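# Tighten the two unmarked loose screws with the screwdriver

## Task

On the cover plate, find the two screws that have no orange paint mark; these are loose. Use the cordless screwdriver on the table, which runs while its trigger is pulled, to drive both of them in until they are tight. At the end the screwdriver has to be switched off (trigger released).

## Robot and tools

Robot: two arms, left_arm (on the +y side of the scene) and right_arm, each ending in an identical right hand with six finger motors. Because both hands are right hands, every hand axis and number means the same thing on either arm.

Scene frame: origin at table-top height, midway between the nominal arm bases; +x points out over the table, +z points up. Positions are in metres. The hand point sits 0.05 m in front of the palm, where the index pad meets the thumb tip in a pinch. Its +z runs along the straight fingers (fingertips reach 0.06 to 0.07 m beyond it), +y points out of the palm, and +x runs across the palm away from the thumb. A wrist bracket on the little-finger side can strike things.

Row layout (the same for every tool that moves something): one flat list of 28 numbers, each in [-1, 1], covering both arms even if only one moves. Order: left_arm dx, dy, dz, rx, ry, rz; left hand little, ring, middle, index, thumb_bend, thumb_turn, force_limit, speed; then the same 14 numbers for right_arm and its hand.
- Pose numbers are offsets, not poses. They are measured along the scene axes from that arm's Hand target as it stood when the action or move began. 1.0 equals 0.6 m or 180 degrees. rx, ry, rz form one rotation vector, turning about the Hand target's position. Six zeros hold the arm at its Hand target. Repeating the same offset in a new action moves the arm further.
- Hand numbers are absolute targets. Fingers: +1 straight, -1 curled into the palm. thumb_bend: +1 straight, -1 fully bent. thumb_turn: +1 beside the palm, -1 in front of it. A pinch is about index -0.22, thumb_bend -0.75, thumb_turn -0.57. force_limit maps -1..+1 to roughly 0..10 N at the fingertip (0..15 N for the two thumb motors); speed maps -1..+1 from nearly still to full (whole travel in 0.6 s). There is no 'keep' value: to leave a hand unchanged, resend the eight numbers last sent to it; if none yet, send hand_measured plus hand_force_limit and hand_speed. A motor only starts when its target changes by 0.01 or more. For gentle grips close with speed -0.9 or lower. Holding the trigger pulled means keeping the index finger target pressed; releasing means opening it.

Tools:
- execute_actions(actions, cameras): actions is a list of actions; each action is a list of up to 15 rows, one per 1/30 s step, and lasts 0.5 s (a short table repeats its last row). Every row counts from the action's start pose. Empty list returns state and images.
- move(target, speed, blend, stop_force, zero, blocking, cameras): straight-line path of each hand point toward one row, or through a list of up to 15 rows that differ only in pose offsets (all counted from the Hand targets at the move's start). speed in m/s, 0.002 to 0.5, default 0.25 (turns up to twice that in rad/s). blend in metres rounds corners. stop_force in N, 4 to 80, ends an arm's path when its wrist sensor feels that much push against its motion; use slow speeds with it, do not rely on it while the hand rotates, and omit it when backing away from a contact. zero (default true) rezeroes before the move. blocking=false returns early; then wait or stop before other motion. Paths are capped at 10 s and do not avoid obstacles.
- wait(seconds 0 to 10); stop() brakes a running move.
- zoom_image(camera, region [x0, y0, x1, y1] in pixels, at most 504 by 504) on cam_head_left, cam_head_right, cam_high (896x504), cam_left_wrist, cam_right_wrist (672x504).
- show_instructions(): the reference pages (e.g. the cordless screwdriver).
- zero_wrist_force(arm): rezero that arm's wrist sensor.
- finished_scene(scene): first call asks for a check, second ends the scene irreversibly.

Results: end_effector_position (m), end_effector_quat_wxyz, velocities, and Hand target per arm. Each step, commands are clipped to within 100 mm and 16 degrees of the measured pose, so Hand target may fall short of what was asked; plan the next offset from it. hand_measured, hand_stopped_by (moving, target, force, stalled, fault) and hand_load_n list six values in motor order; a lost grip shows as load near 0. Wrist force and torque are in the hand's own axes. A move ends with a 'move:' line: done, off_target, moving, held, fault or contact, plus limits=paced (clipped) or limits=held. 'pose unreachable' means the clearance check between arms blocked a command. MOTOR HOT warns of heating; at 85 °C an OVER-TEMPERATURE FAULT brakes the arm for 30 to 60 s.

Avoid: anything leaving the table, dropping the screwdriver, fast impacts, and pressing past firm contact (arms are stiff). Contact torque at joint limits (shoulder 297, elbow 135, wrists 48.6 N m) or about 150 N of outside force freezes the arm for 10 s. Keep the arms from colliding, do not overload fingers, and finish with the trigger released.

Each tool is called after "Emit:" as name(argument=value, ...), one argument or row to a line, values as JSON.

Reference images:

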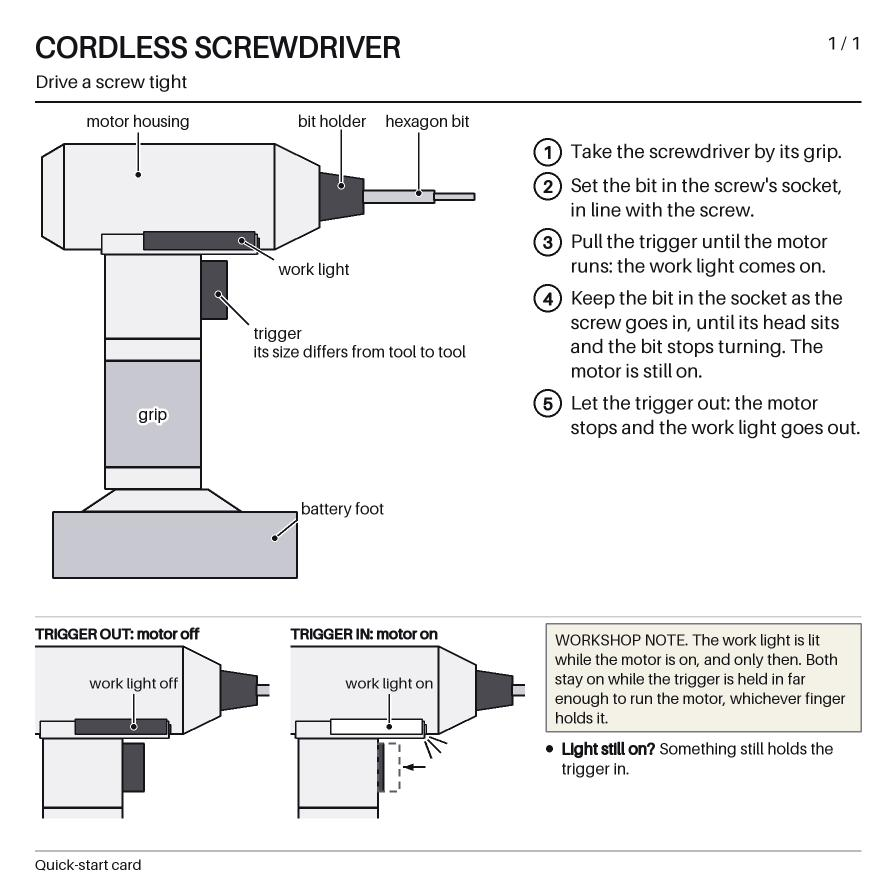

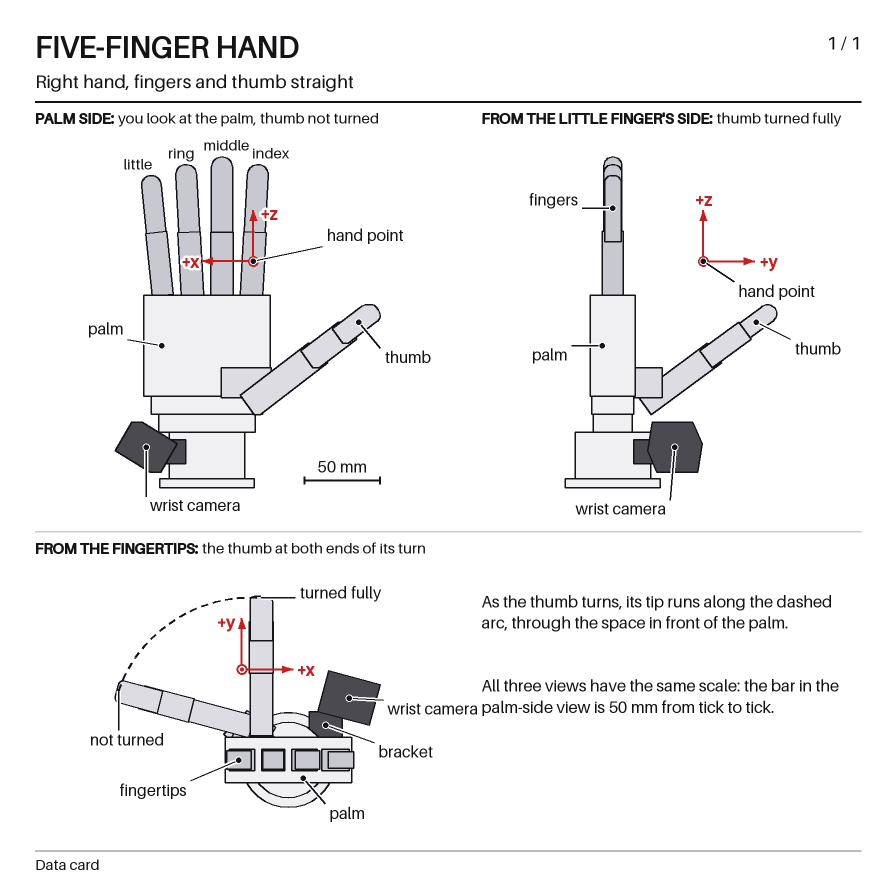

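## Session

Emit:
execute_actions(
  actions=[],
)

Scene clock: 0.00 s.
left_arm: end_effector_position=(+0.2956, +0.1548, +0.3895) hand_measured=(+1.000, +1.000, +1.000, +1.000, +1.000, +1.000) hand_load_n=(+0.0, +0.0, +0.0, +0.0, +0.0, +0.0) hand_stopped_by=(target, target, target, target, target, target) hand_force_limit=0.00 hand_speed=-0.80 end_effector_quat_wxyz=(-0.069, +0.198, +0.799, -0.564) end_effector_velocity=(+0.000, +0.000, +0.000) end_effector_angular_velocity=(+0.000, +0.000, +0.000) | right_arm: end_effector_position=(+1.0799, -0.1479, +0.3186) hand_measured=(+1.000, +1.000, +1.000, +1.000, +1.000, +1.000) hand_load_n=(+0.0, +0.0, +0.0, +0.0, +0.0, +0.0) hand_stopped_by=(target, target, target, target, target, target) hand_force_limit=0.00 hand_speed=-0.80 end_effector_quat_wxyz=(+0.236, +0.829, +0.357, +0.359) end_effector_velocity=(+0.000, +0.000, +0.000) end_effector_angular_velocity=(+0.000, -0.001, +0.000)
Joint positions: left_arm=[-0.786 -1.589 1.895 0.482 2.618 -2.305] | right_arm=[0.489 -0.541 0.461 0.906 2.111 1.091]
Joint velocities: left_arm=[0 0 0 0 0 0.001] | right_arm=[0 0 0 -0.001 0 0]
Joint torques (N m): no reading
Wrist force (N): no reading
Wrist torque (N m): no reading
Wrist force, peak (N): no reading
Hand target: left_arm +0.2956, +0.1548, +0.3895; -0.069, +0.198, +0.799, -0.564 | right_arm +1.0799, -0.1479, +0.3186; +0.236, +0.829, +0.357, +0.359

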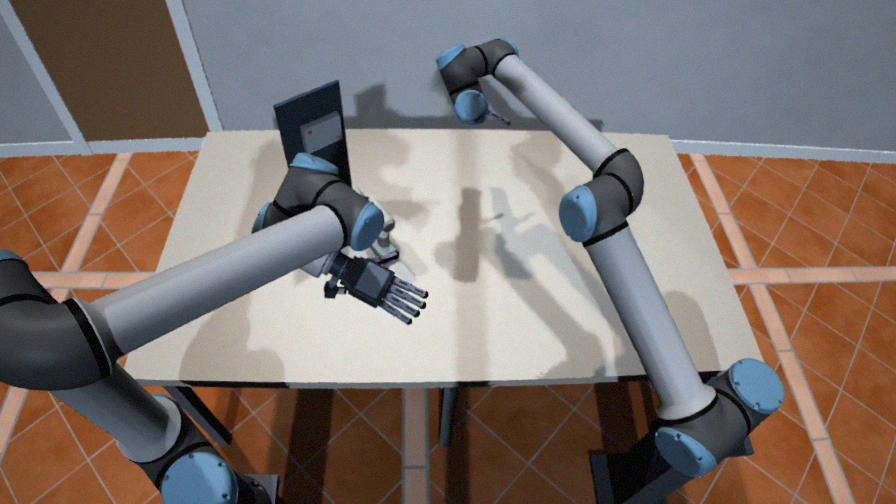

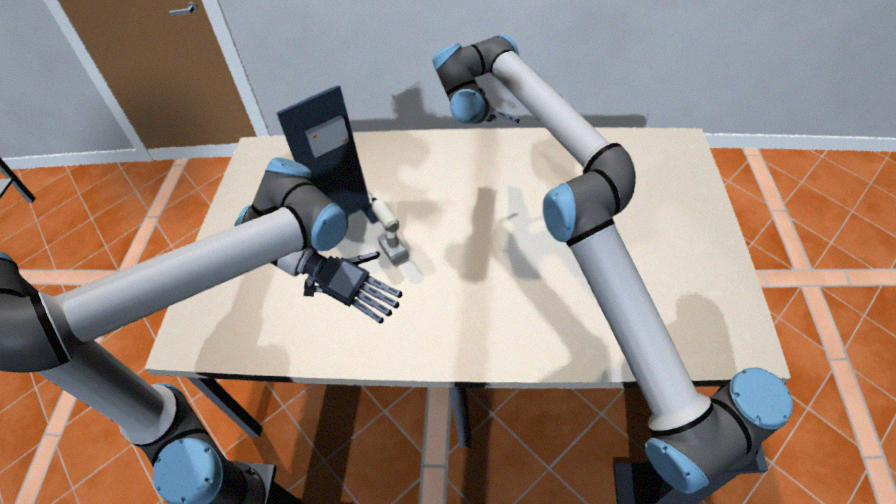

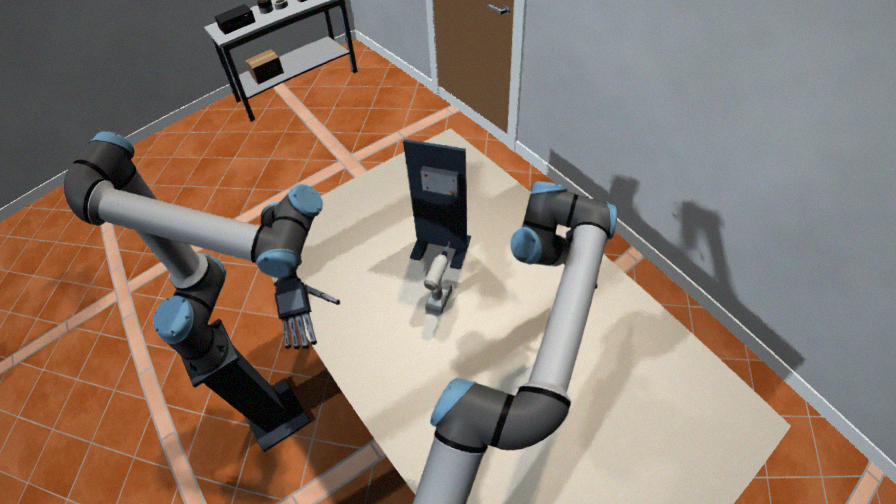

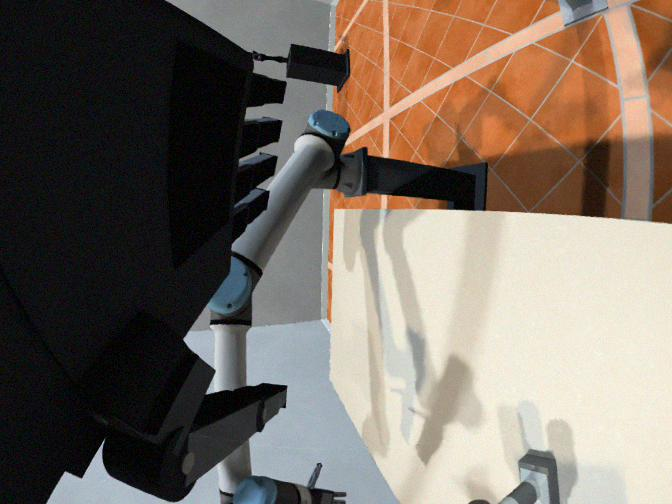

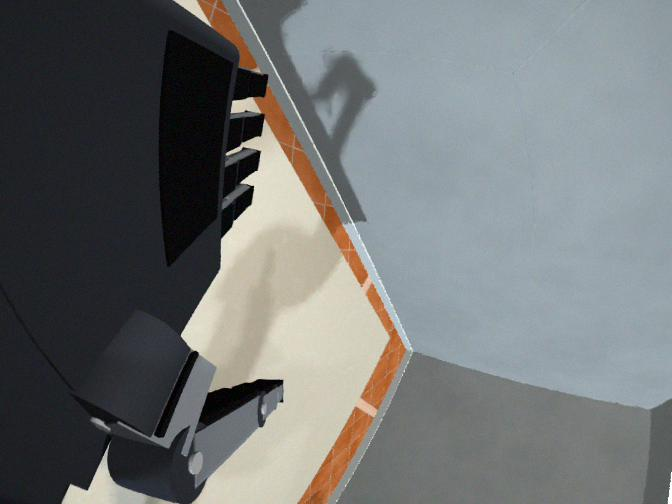

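Emit:
zoom_image(
  camera="cam_high",
  region=[390, 130, 510, 350],
)

Emit:
zoom_image(
  camera="cam_head_right",
  region=[270, 80, 430, 290],
)

Emit:
zoom_image(
  camera="cam_head_left",
  region=[260, 70, 420, 280],
)

Scaled by 2.291.

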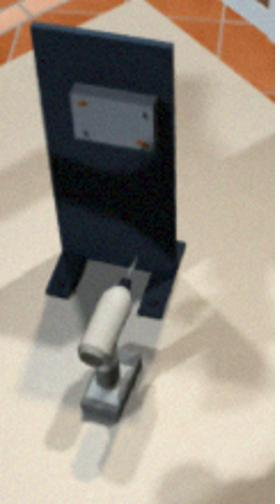

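Scaled by 2.400.

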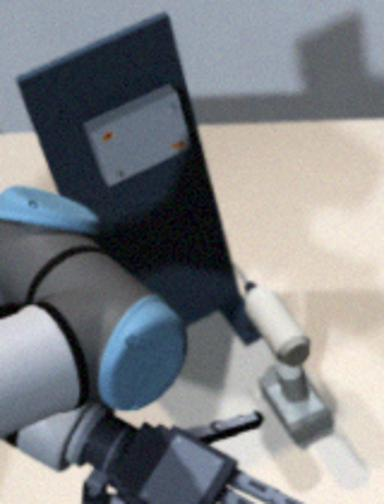

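Scaled by 2.400.

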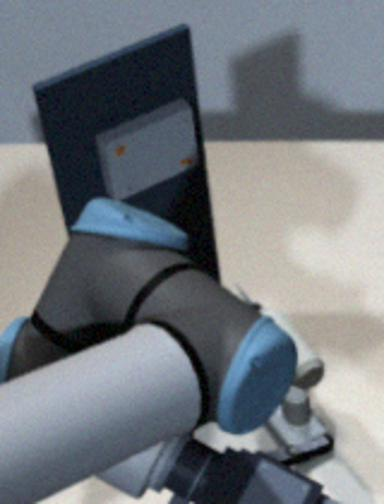

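Emit:
move(
  target=[0.207,0.742,0.05,-0.236,0.537,0.384,1,1,1,1,1,1,0,-0.8,-0.883,0.163,0.17,-0.669,-0.189,0.329,1,1,1,1,1,1,0,-0.8],
  speed=0.3,
)

Scene clock: 8.37 s.
left_arm: end_effector_position=(+0.4206, +0.6011, +0.4198) hand_measured=(+1.000, +1.000, +1.000, +1.000, +1.000, +1.000) hand_load_n=(+0.0, +0.0, +0.0, +0.0, +0.0, +0.0) hand_stopped_by=(target, target, target, target, target, target) hand_force_limit=0.00 hand_speed=-0.80 end_effector_quat_wxyz=(+0.242, +0.665, -0.241, +0.664) end_effector_velocity=(+0.000, +0.000, +0.000) end_effector_angular_velocity=(+0.000, +0.000, +0.001) | right_arm: end_effector_position=(+0.5498, -0.0505, +0.4195) hand_measured=(+1.000, +1.000, +1.000, +1.000, +1.000, +1.000) hand_load_n=(+0.0, +0.0, +0.0, +0.0, +0.0, +0.0) hand_stopped_by=(target, target, target, target, target, target) hand_force_limit=0.00 hand_speed=-0.80 end_effector_quat_wxyz=(+0.697, -0.123, +0.696, +0.122) end_effector_velocity=(+0.000, +0.000, +0.000) end_effector_angular_velocity=(-0.002, +0.000, -0.001)
Joint positions: left_arm=[0.18 -1.778 2.154 -0.373 2.483 -4.712] | right_arm=[0.802 -1.494 2.012 -0.518 2.085 -1.573]
Joint velocities: left_arm=[0 0 0 0 0 0.001] | right_arm=[0 0 0 0.001 0 -0.002]
Joint torques (N m): left_arm=[-2.26 -38.35 -28.61 -1.94 2.02 2.46] | right_arm=[-15.49 -52.18 -44.03 -4.25 0.52 -2.16]
Wrist force (N): left_arm=[2.7 1.6 1.1] | right_arm=[0.5 0.4 -0.4]
Wrist torque (N m): left_arm=[0.28 -0.59 0.37] | right_arm=[-0.11 0.10 -0.08]
Wrist force, peak (N): left_arm=[3.1 1.4 1.3] | right_arm=[0.5 1.1 1.5]
Hand target: left_arm +0.4204, +0.6011, +0.4198; +0.242, +0.665, -0.241, +0.664 | right_arm +0.5499, -0.0506, +0.4196; +0.697, -0.123, +0.696, +0.121
Off the commanded pose: left_arm 0.001 m, 0 deg | right_arm 0.001 m, 0 deg.
move: done

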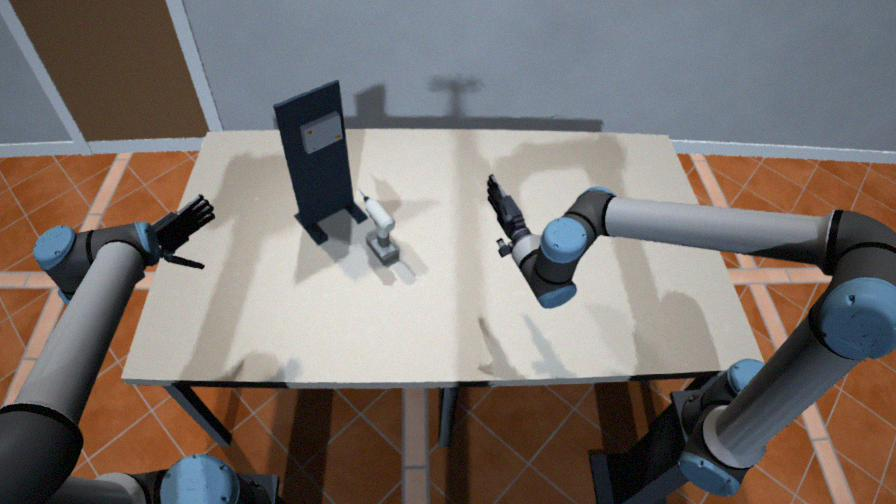

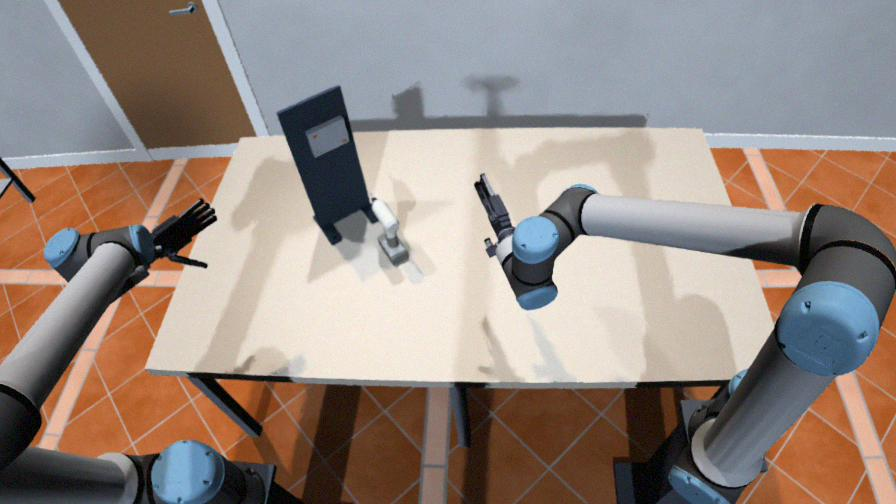

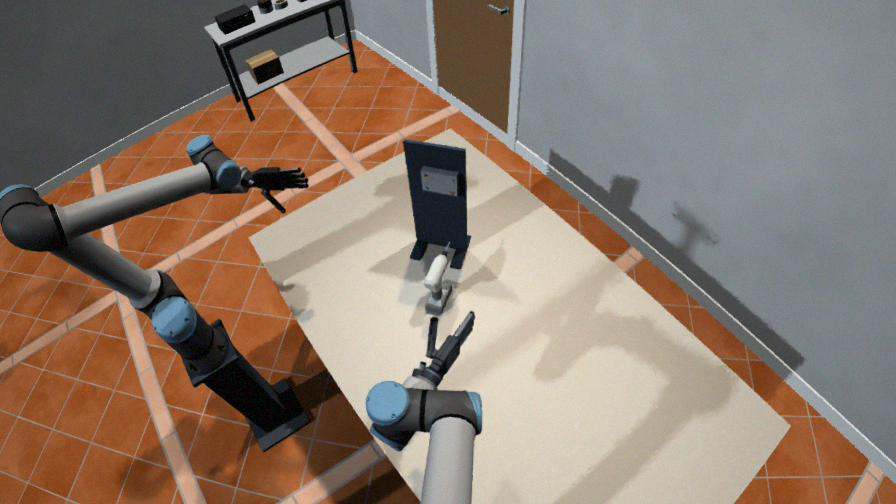

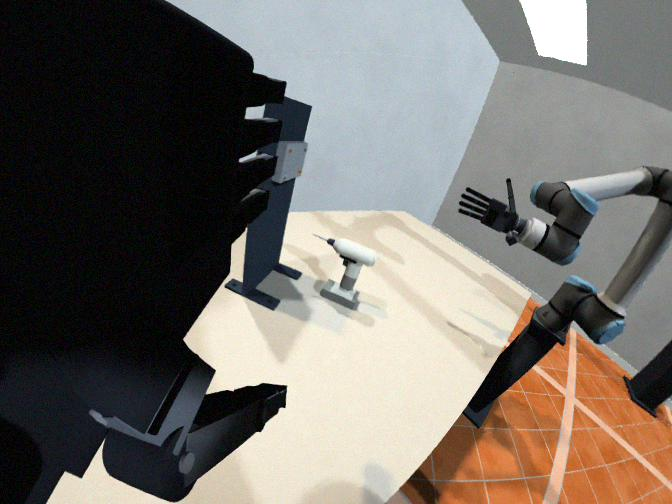

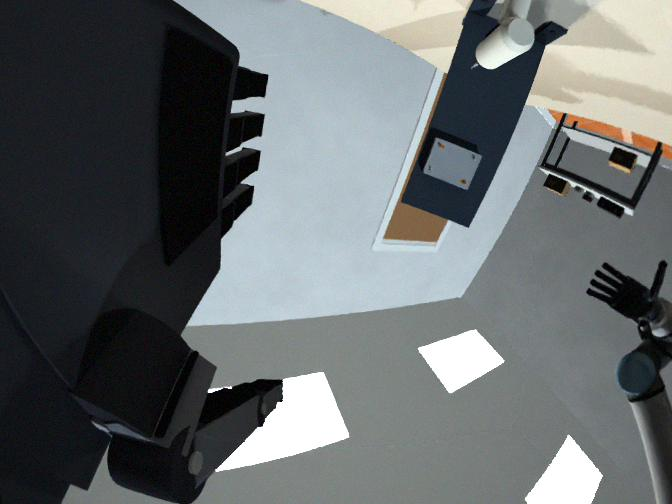

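Emit:
zoom_image(
  camera="cam_left_wrist",
  region=[220, 90, 400, 310],
)

Emit:
zoom_image(
  camera="cam_right_wrist",
  region=[380, 0, 580, 240],
)

Emit:
zoom_image(
  camera="cam_head_left",
  region=[260, 70, 420, 280],
)

Emit:
zoom_image(
  camera="cam_high",
  region=[390, 130, 490, 380],
)

Scaled by 2.291 from the camera's 672x504 image, which has a finer 960x720 frame.

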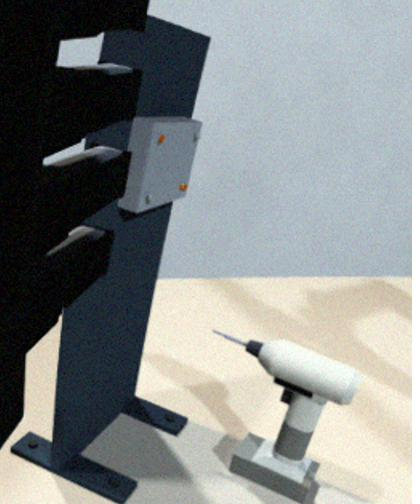

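Scaled by 2.100 from the camera's 672x504 image, which has a finer 960x720 frame.

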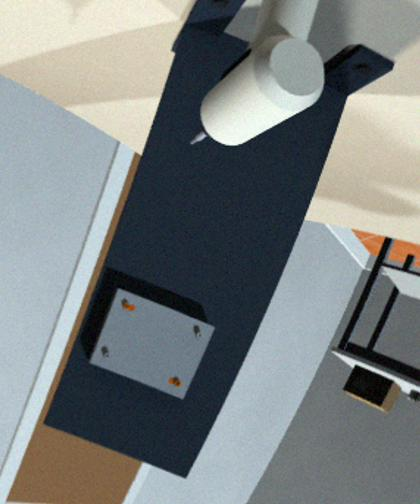

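Scaled by 2.400.

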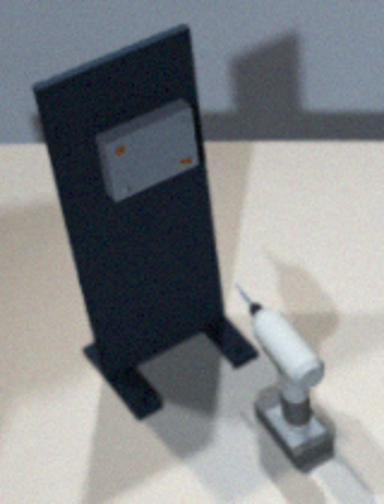

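Scaled by 2.016.

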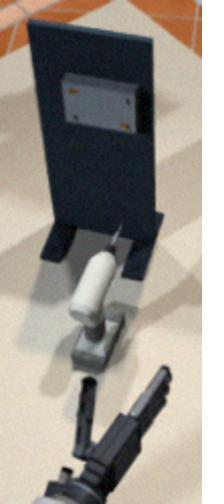

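Emit:
zoom_image(
  camera="cam_right_wrist",
  region=[170, 0, 672, 504],
)

Emit:
zoom_image(
  camera="cam_left_wrist",
  region=[170, 0, 672, 504],
)

Scaled by 1.000.

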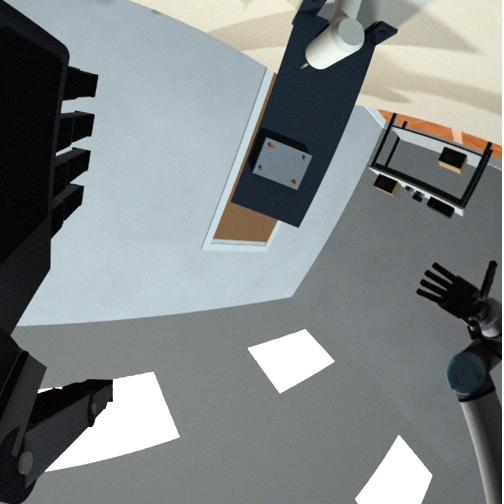

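Scaled by 1.000.

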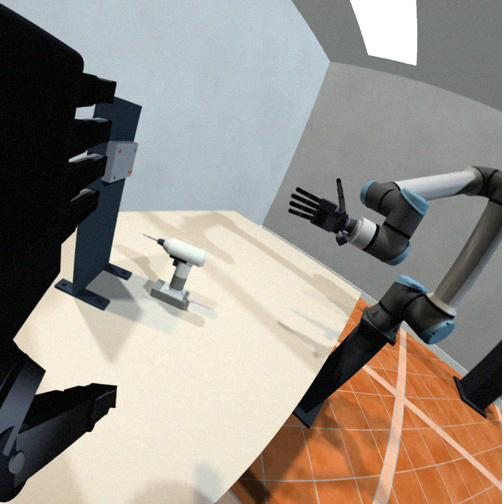

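Emit:
move(
  target=[0,0,0,0,0,0,1,1,1,1,1,1,0,-0.8,-0.19,0.278,-0.366,0,0,0.0833,1,1,1,1,1,-1,0,0],
  speed=0.25,
)

Scene clock: 12.80 s.
left_arm: end_effector_position=(+0.4204, +0.6011, +0.4198) hand_measured=(+1.000, +1.000, +1.000, +1.000, +1.000, +1.000) hand_load_n=(+0.0, +0.0, +0.0, +0.0, +0.0, +0.0) hand_stopped_by=(target, target, target, target, target, target) hand_force_limit=0.00 hand_speed=-0.80 end_effector_quat_wxyz=(+0.242, +0.665, -0.241, +0.664) end_effector_velocity=(+0.000, +0.000, +0.000) end_effector_angular_velocity=(+0.000, -0.001, +0.000) | right_arm: end_effector_position=(+0.4359, +0.1163, +0.2005) hand_measured=(+1.000, +1.000, +1.000, +1.000, +1.000, -1.000) hand_load_n=(+0.0, +0.0, +0.0, +0.0, +0.0, -0.5) hand_stopped_by=(target, target, target, target, target, target) hand_force_limit=0.00 hand_speed=0.00 end_effector_quat_wxyz=(+0.675, -0.213, +0.674, +0.211) end_effector_velocity=(+0.000, +0.000, -0.001) end_effector_angular_velocity=(-0.002, +0.001, +0.000)
Joint positions: left_arm=[0.18 -1.779 2.154 -0.372 2.483 -4.712] | right_arm=[1.006 -1.115 1.997 -0.883 2.027 -1.574]
Joint velocities: left_arm=[0 0 0 0 0 0] | right_arm=[0 0.002 0 0 0 0]
Joint torques (N m): left_arm=[5.28 -37.84 -38.95 -1.57 1.47 3.31] | right_arm=[-5.46 -62.77 -22.54 -2.18 2.04 -1.78]
Wrist force (N): left_arm=[2.3 1.6 1.2] | right_arm=[1.0 0.2 0.0]
Wrist torque (N m): left_arm=[0.28 -0.53 0.34] | right_arm=[-0.14 0.01 -0.06]
Wrist force, peak (N): left_arm=[2.9 1.7 1.6] | right_arm=[3.0 1.6 -0.4]
Hand target: left_arm +0.4204, +0.6011, +0.4198; +0.242, +0.665, -0.241, +0.664 | right_arm +0.4360, +0.1163, +0.2004; +0.675, -0.213, +0.674, +0.211
Off the commanded pose: left_arm 0.000 m, 0 deg | right_arm 0.001 m, 0 deg.
move: done

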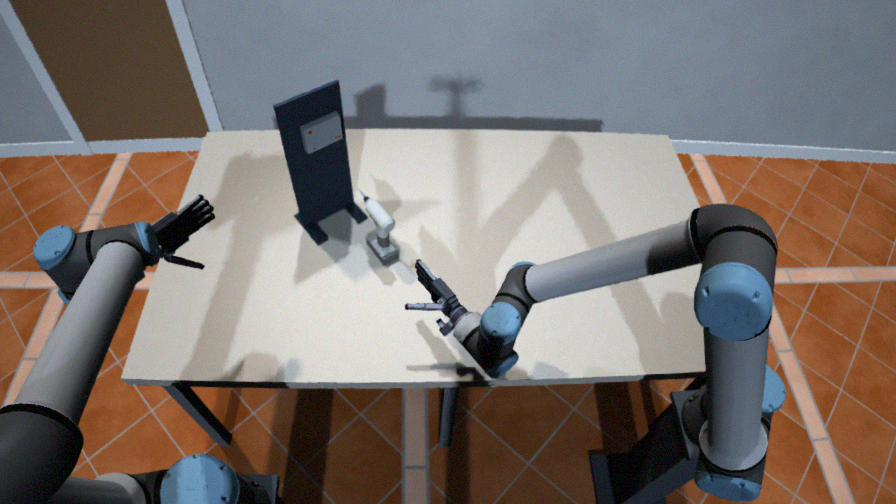

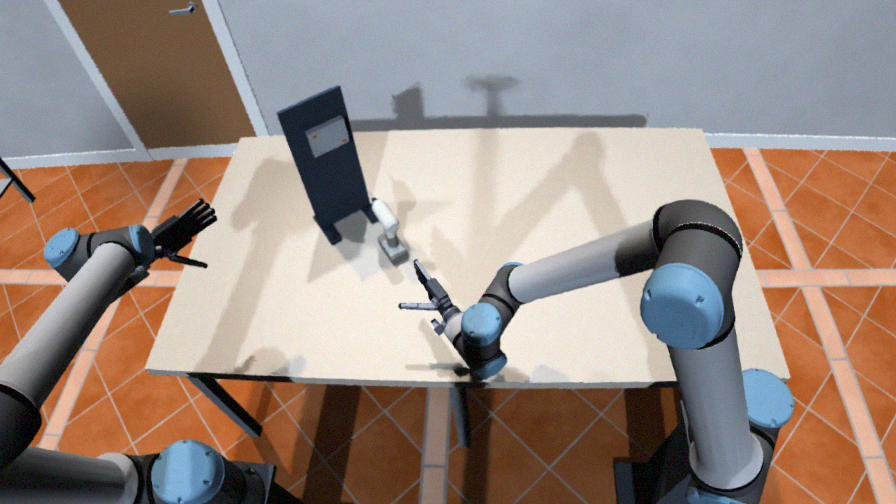

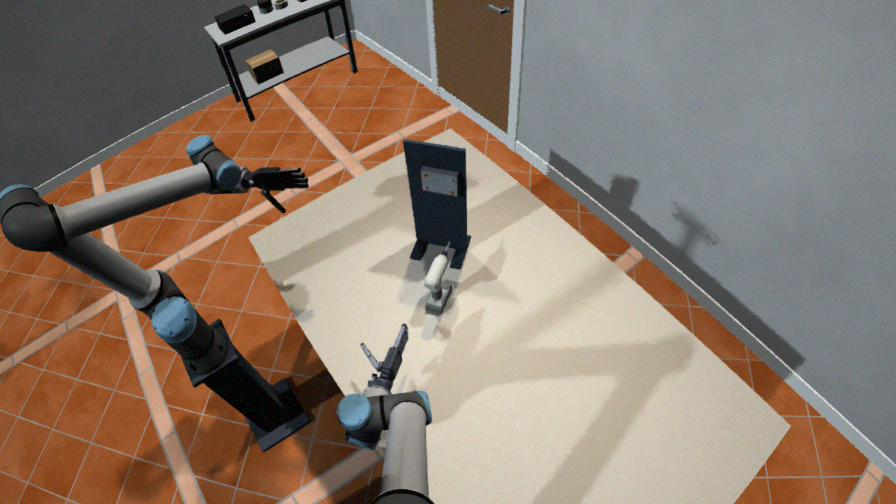

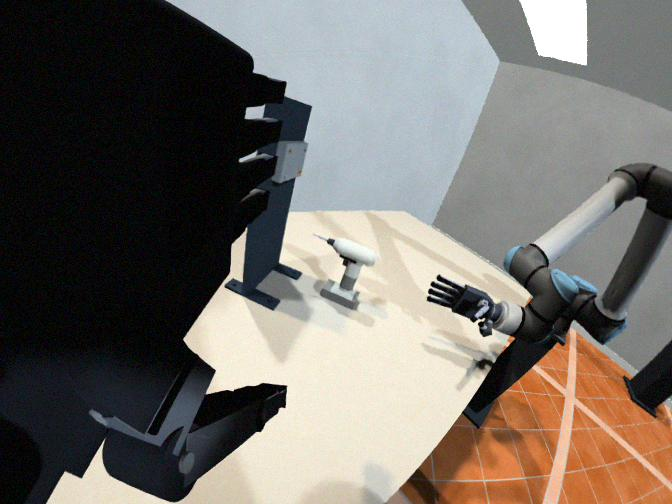

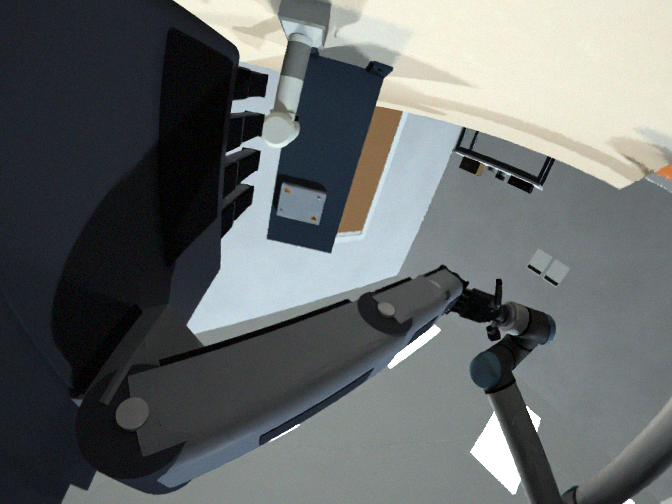

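Emit:
zoom_image(
  camera="cam_right_wrist",
  region=[220, 0, 420, 260],
)

Emit:
zoom_image(
  camera="cam_left_wrist",
  region=[290, 210, 540, 370],
)

Emit:
zoom_image(
  camera="cam_high",
  region=[340, 220, 500, 420],
)

Emit:
zoom_image(
  camera="cam_head_right",
  region=[330, 170, 530, 370],
)

Scaled by 1.938 from the camera's 672x504 image, which has a finer 960x720 frame.

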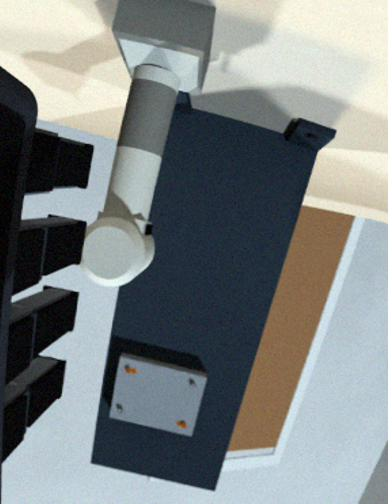

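Scaled by 2.016 from the camera's 672x504 image, which has a finer 960x720 frame.

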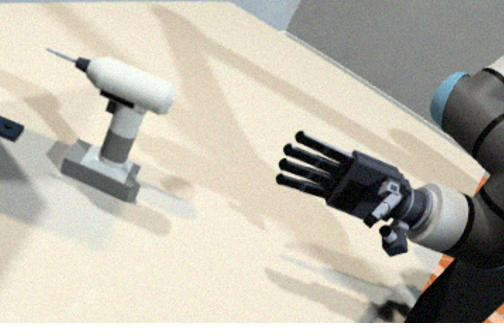

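Scaled by 2.520.

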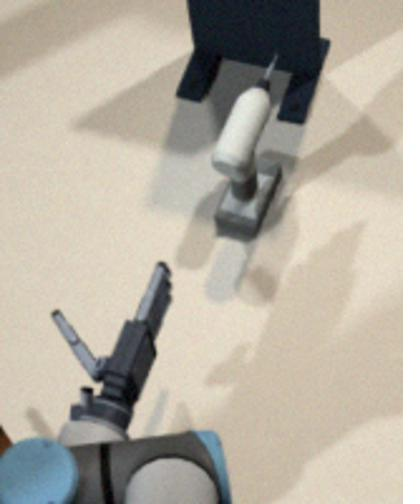

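Scaled by 2.520.

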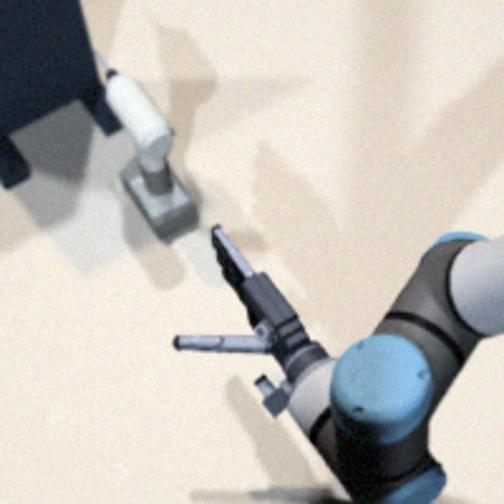

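Emit:
move(
  target=[0,0,0,0,0,0,1,1,1,1,1,1,0,-0.8,0.2117,0.0465,-0.0833,0,0,0,1,1,1,1,1,-1,0,0],
  speed=0.2,
)

Emit:
zoom_image(
  camera="cam_right_wrist",
  region=[220, 0, 420, 260],
)

Emit:
zoom_image(
  camera="cam_left_wrist",
  region=[290, 210, 490, 350],
)

Scene clock: 16.73 s.
left_arm: end_effector_position=(+0.4204, +0.6011, +0.4198) hand_measured=(+1.000, +1.000, +1.000, +1.000, +1.000, +1.000) hand_load_n=(+0.0, +0.0, +0.0, +0.0, +0.0, +0.5) hand_stopped_by=(target, target, target, target, target, target) hand_force_limit=0.00 hand_speed=-0.80 end_effector_quat_wxyz=(+0.242, +0.665, -0.241, +0.664) end_effector_velocity=(+0.000, +0.000, -0.001) end_effector_angular_velocity=(-0.001, +0.003, +0.000) | right_arm: end_effector_position=(+0.5629, +0.1444, +0.1506) hand_measured=(+1.000, +1.000, +1.000, +1.000, +1.000, -1.000) hand_load_n=(+0.0, +0.0, +0.0, +0.0, +0.0, +0.0) hand_stopped_by=(target, target, target, target, target, target) hand_force_limit=0.00 hand_speed=0.00 end_effector_quat_wxyz=(+0.675, -0.213, +0.674, +0.211) end_effector_velocity=(+0.000, +0.000, +0.001) end_effector_angular_velocity=(+0.001, -0.001, +0.000)
Joint positions: left_arm=[0.18 -1.779 2.154 -0.372 2.483 -4.712] | right_arm=[0.869 -0.971 1.87 -0.899 1.891 -1.573]
Joint velocities: left_arm=[0 0.002 0 0.001 0 -0.001] | right_arm=[0 -0.001 0 0 0 0]
Joint torques (N m): left_arm=[7.16 -36.74 -46.89 -4.27 1.6 1.71] | right_arm=[0.2 -76.78 -27.58 0.06 0.75 1.83]
Wrist force (N): left_arm=[2.9 1.7 1.1] | right_arm=[0.7 0.6 -0.8]
Wrist torque (N m): left_arm=[0.31 -0.62 0.39] | right_arm=[-0.05 0.07 -0.07]
Wrist force, peak (N): left_arm=[3.0 1.6 1.6] | right_arm=[0.2 1.0 -2.2]
Hand target: left_arm +0.4204, +0.6011, +0.4198; +0.242, +0.665, -0.241, +0.664 | right_arm +0.5629, +0.1444, +0.1505; +0.675, -0.213, +0.674, +0.211
Off the commanded pose: left_arm 0.000 m, 0 deg | right_arm 0.000 m, 0 deg.
move: done

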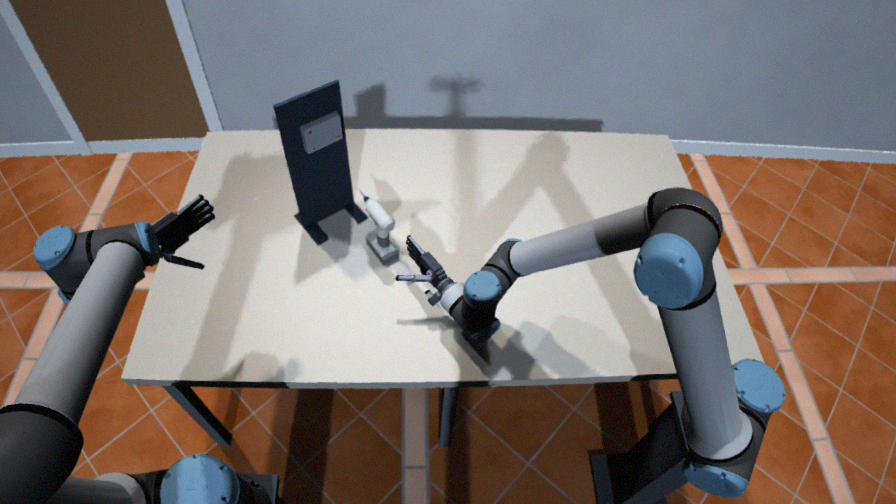

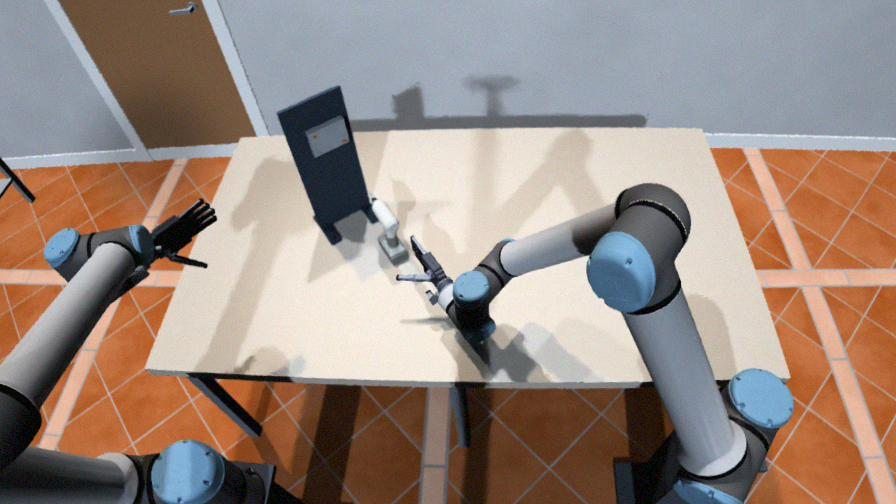

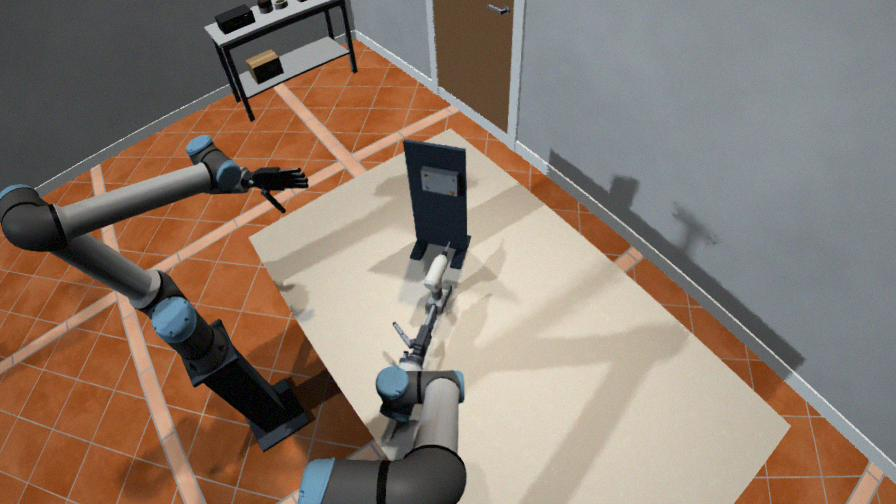

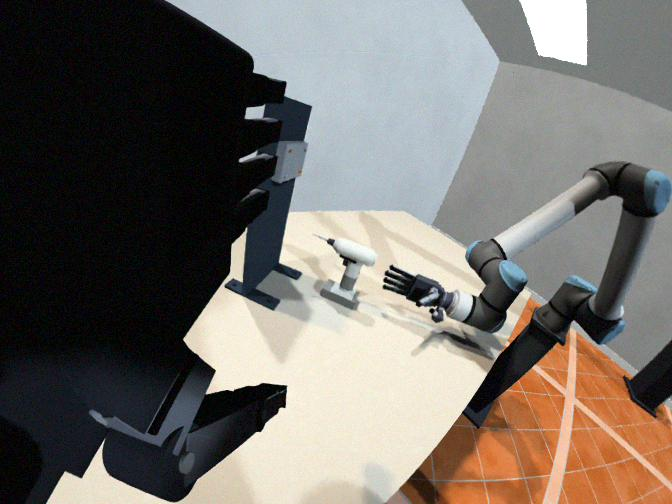

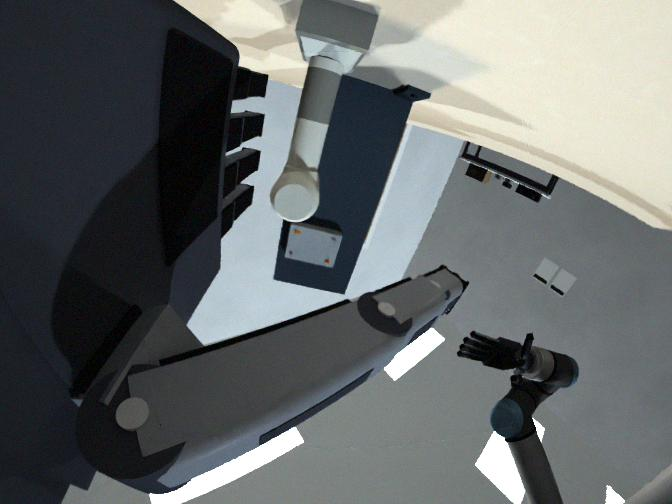

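Scaled by 1.938 from the camera's 672x504 image, which has a finer 960x720 frame.

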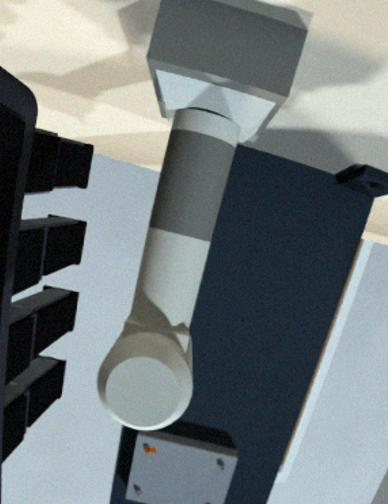

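Scaled by 2.520 from the camera's 672x504 image, which has a finer 960x720 frame.

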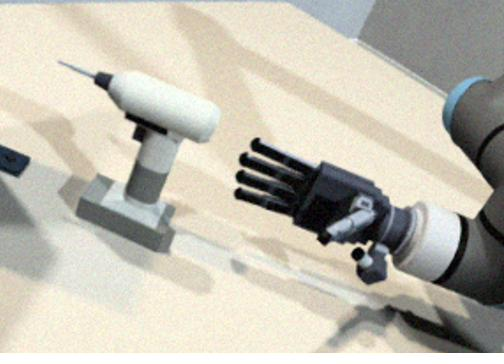

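Emit:
zoom_image(
  camera="cam_high",
  region=[380, 230, 480, 400],
)

Emit:
zoom_image(
  camera="cam_head_left",
  region=[340, 170, 480, 310],
)

Emit:
zoom_image(
  camera="cam_head_right",
  region=[350, 170, 490, 310],
)

Scaled by 2.965.

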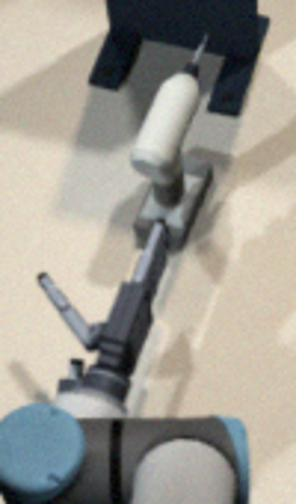

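Scaled by 3.600.

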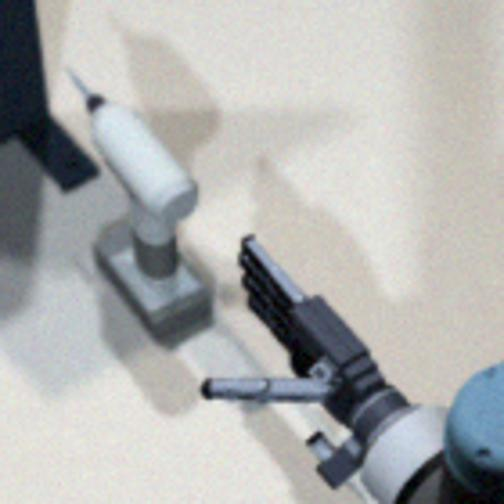

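Scaled by 3.600.

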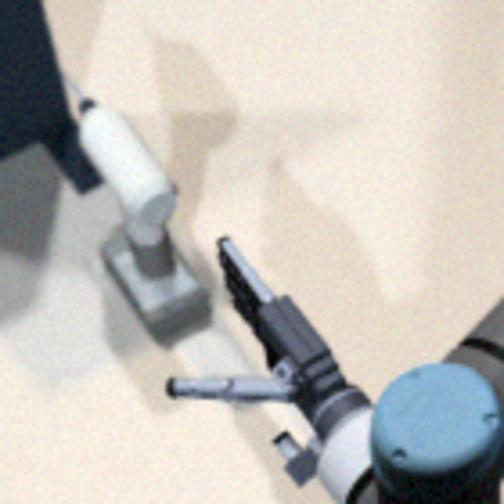

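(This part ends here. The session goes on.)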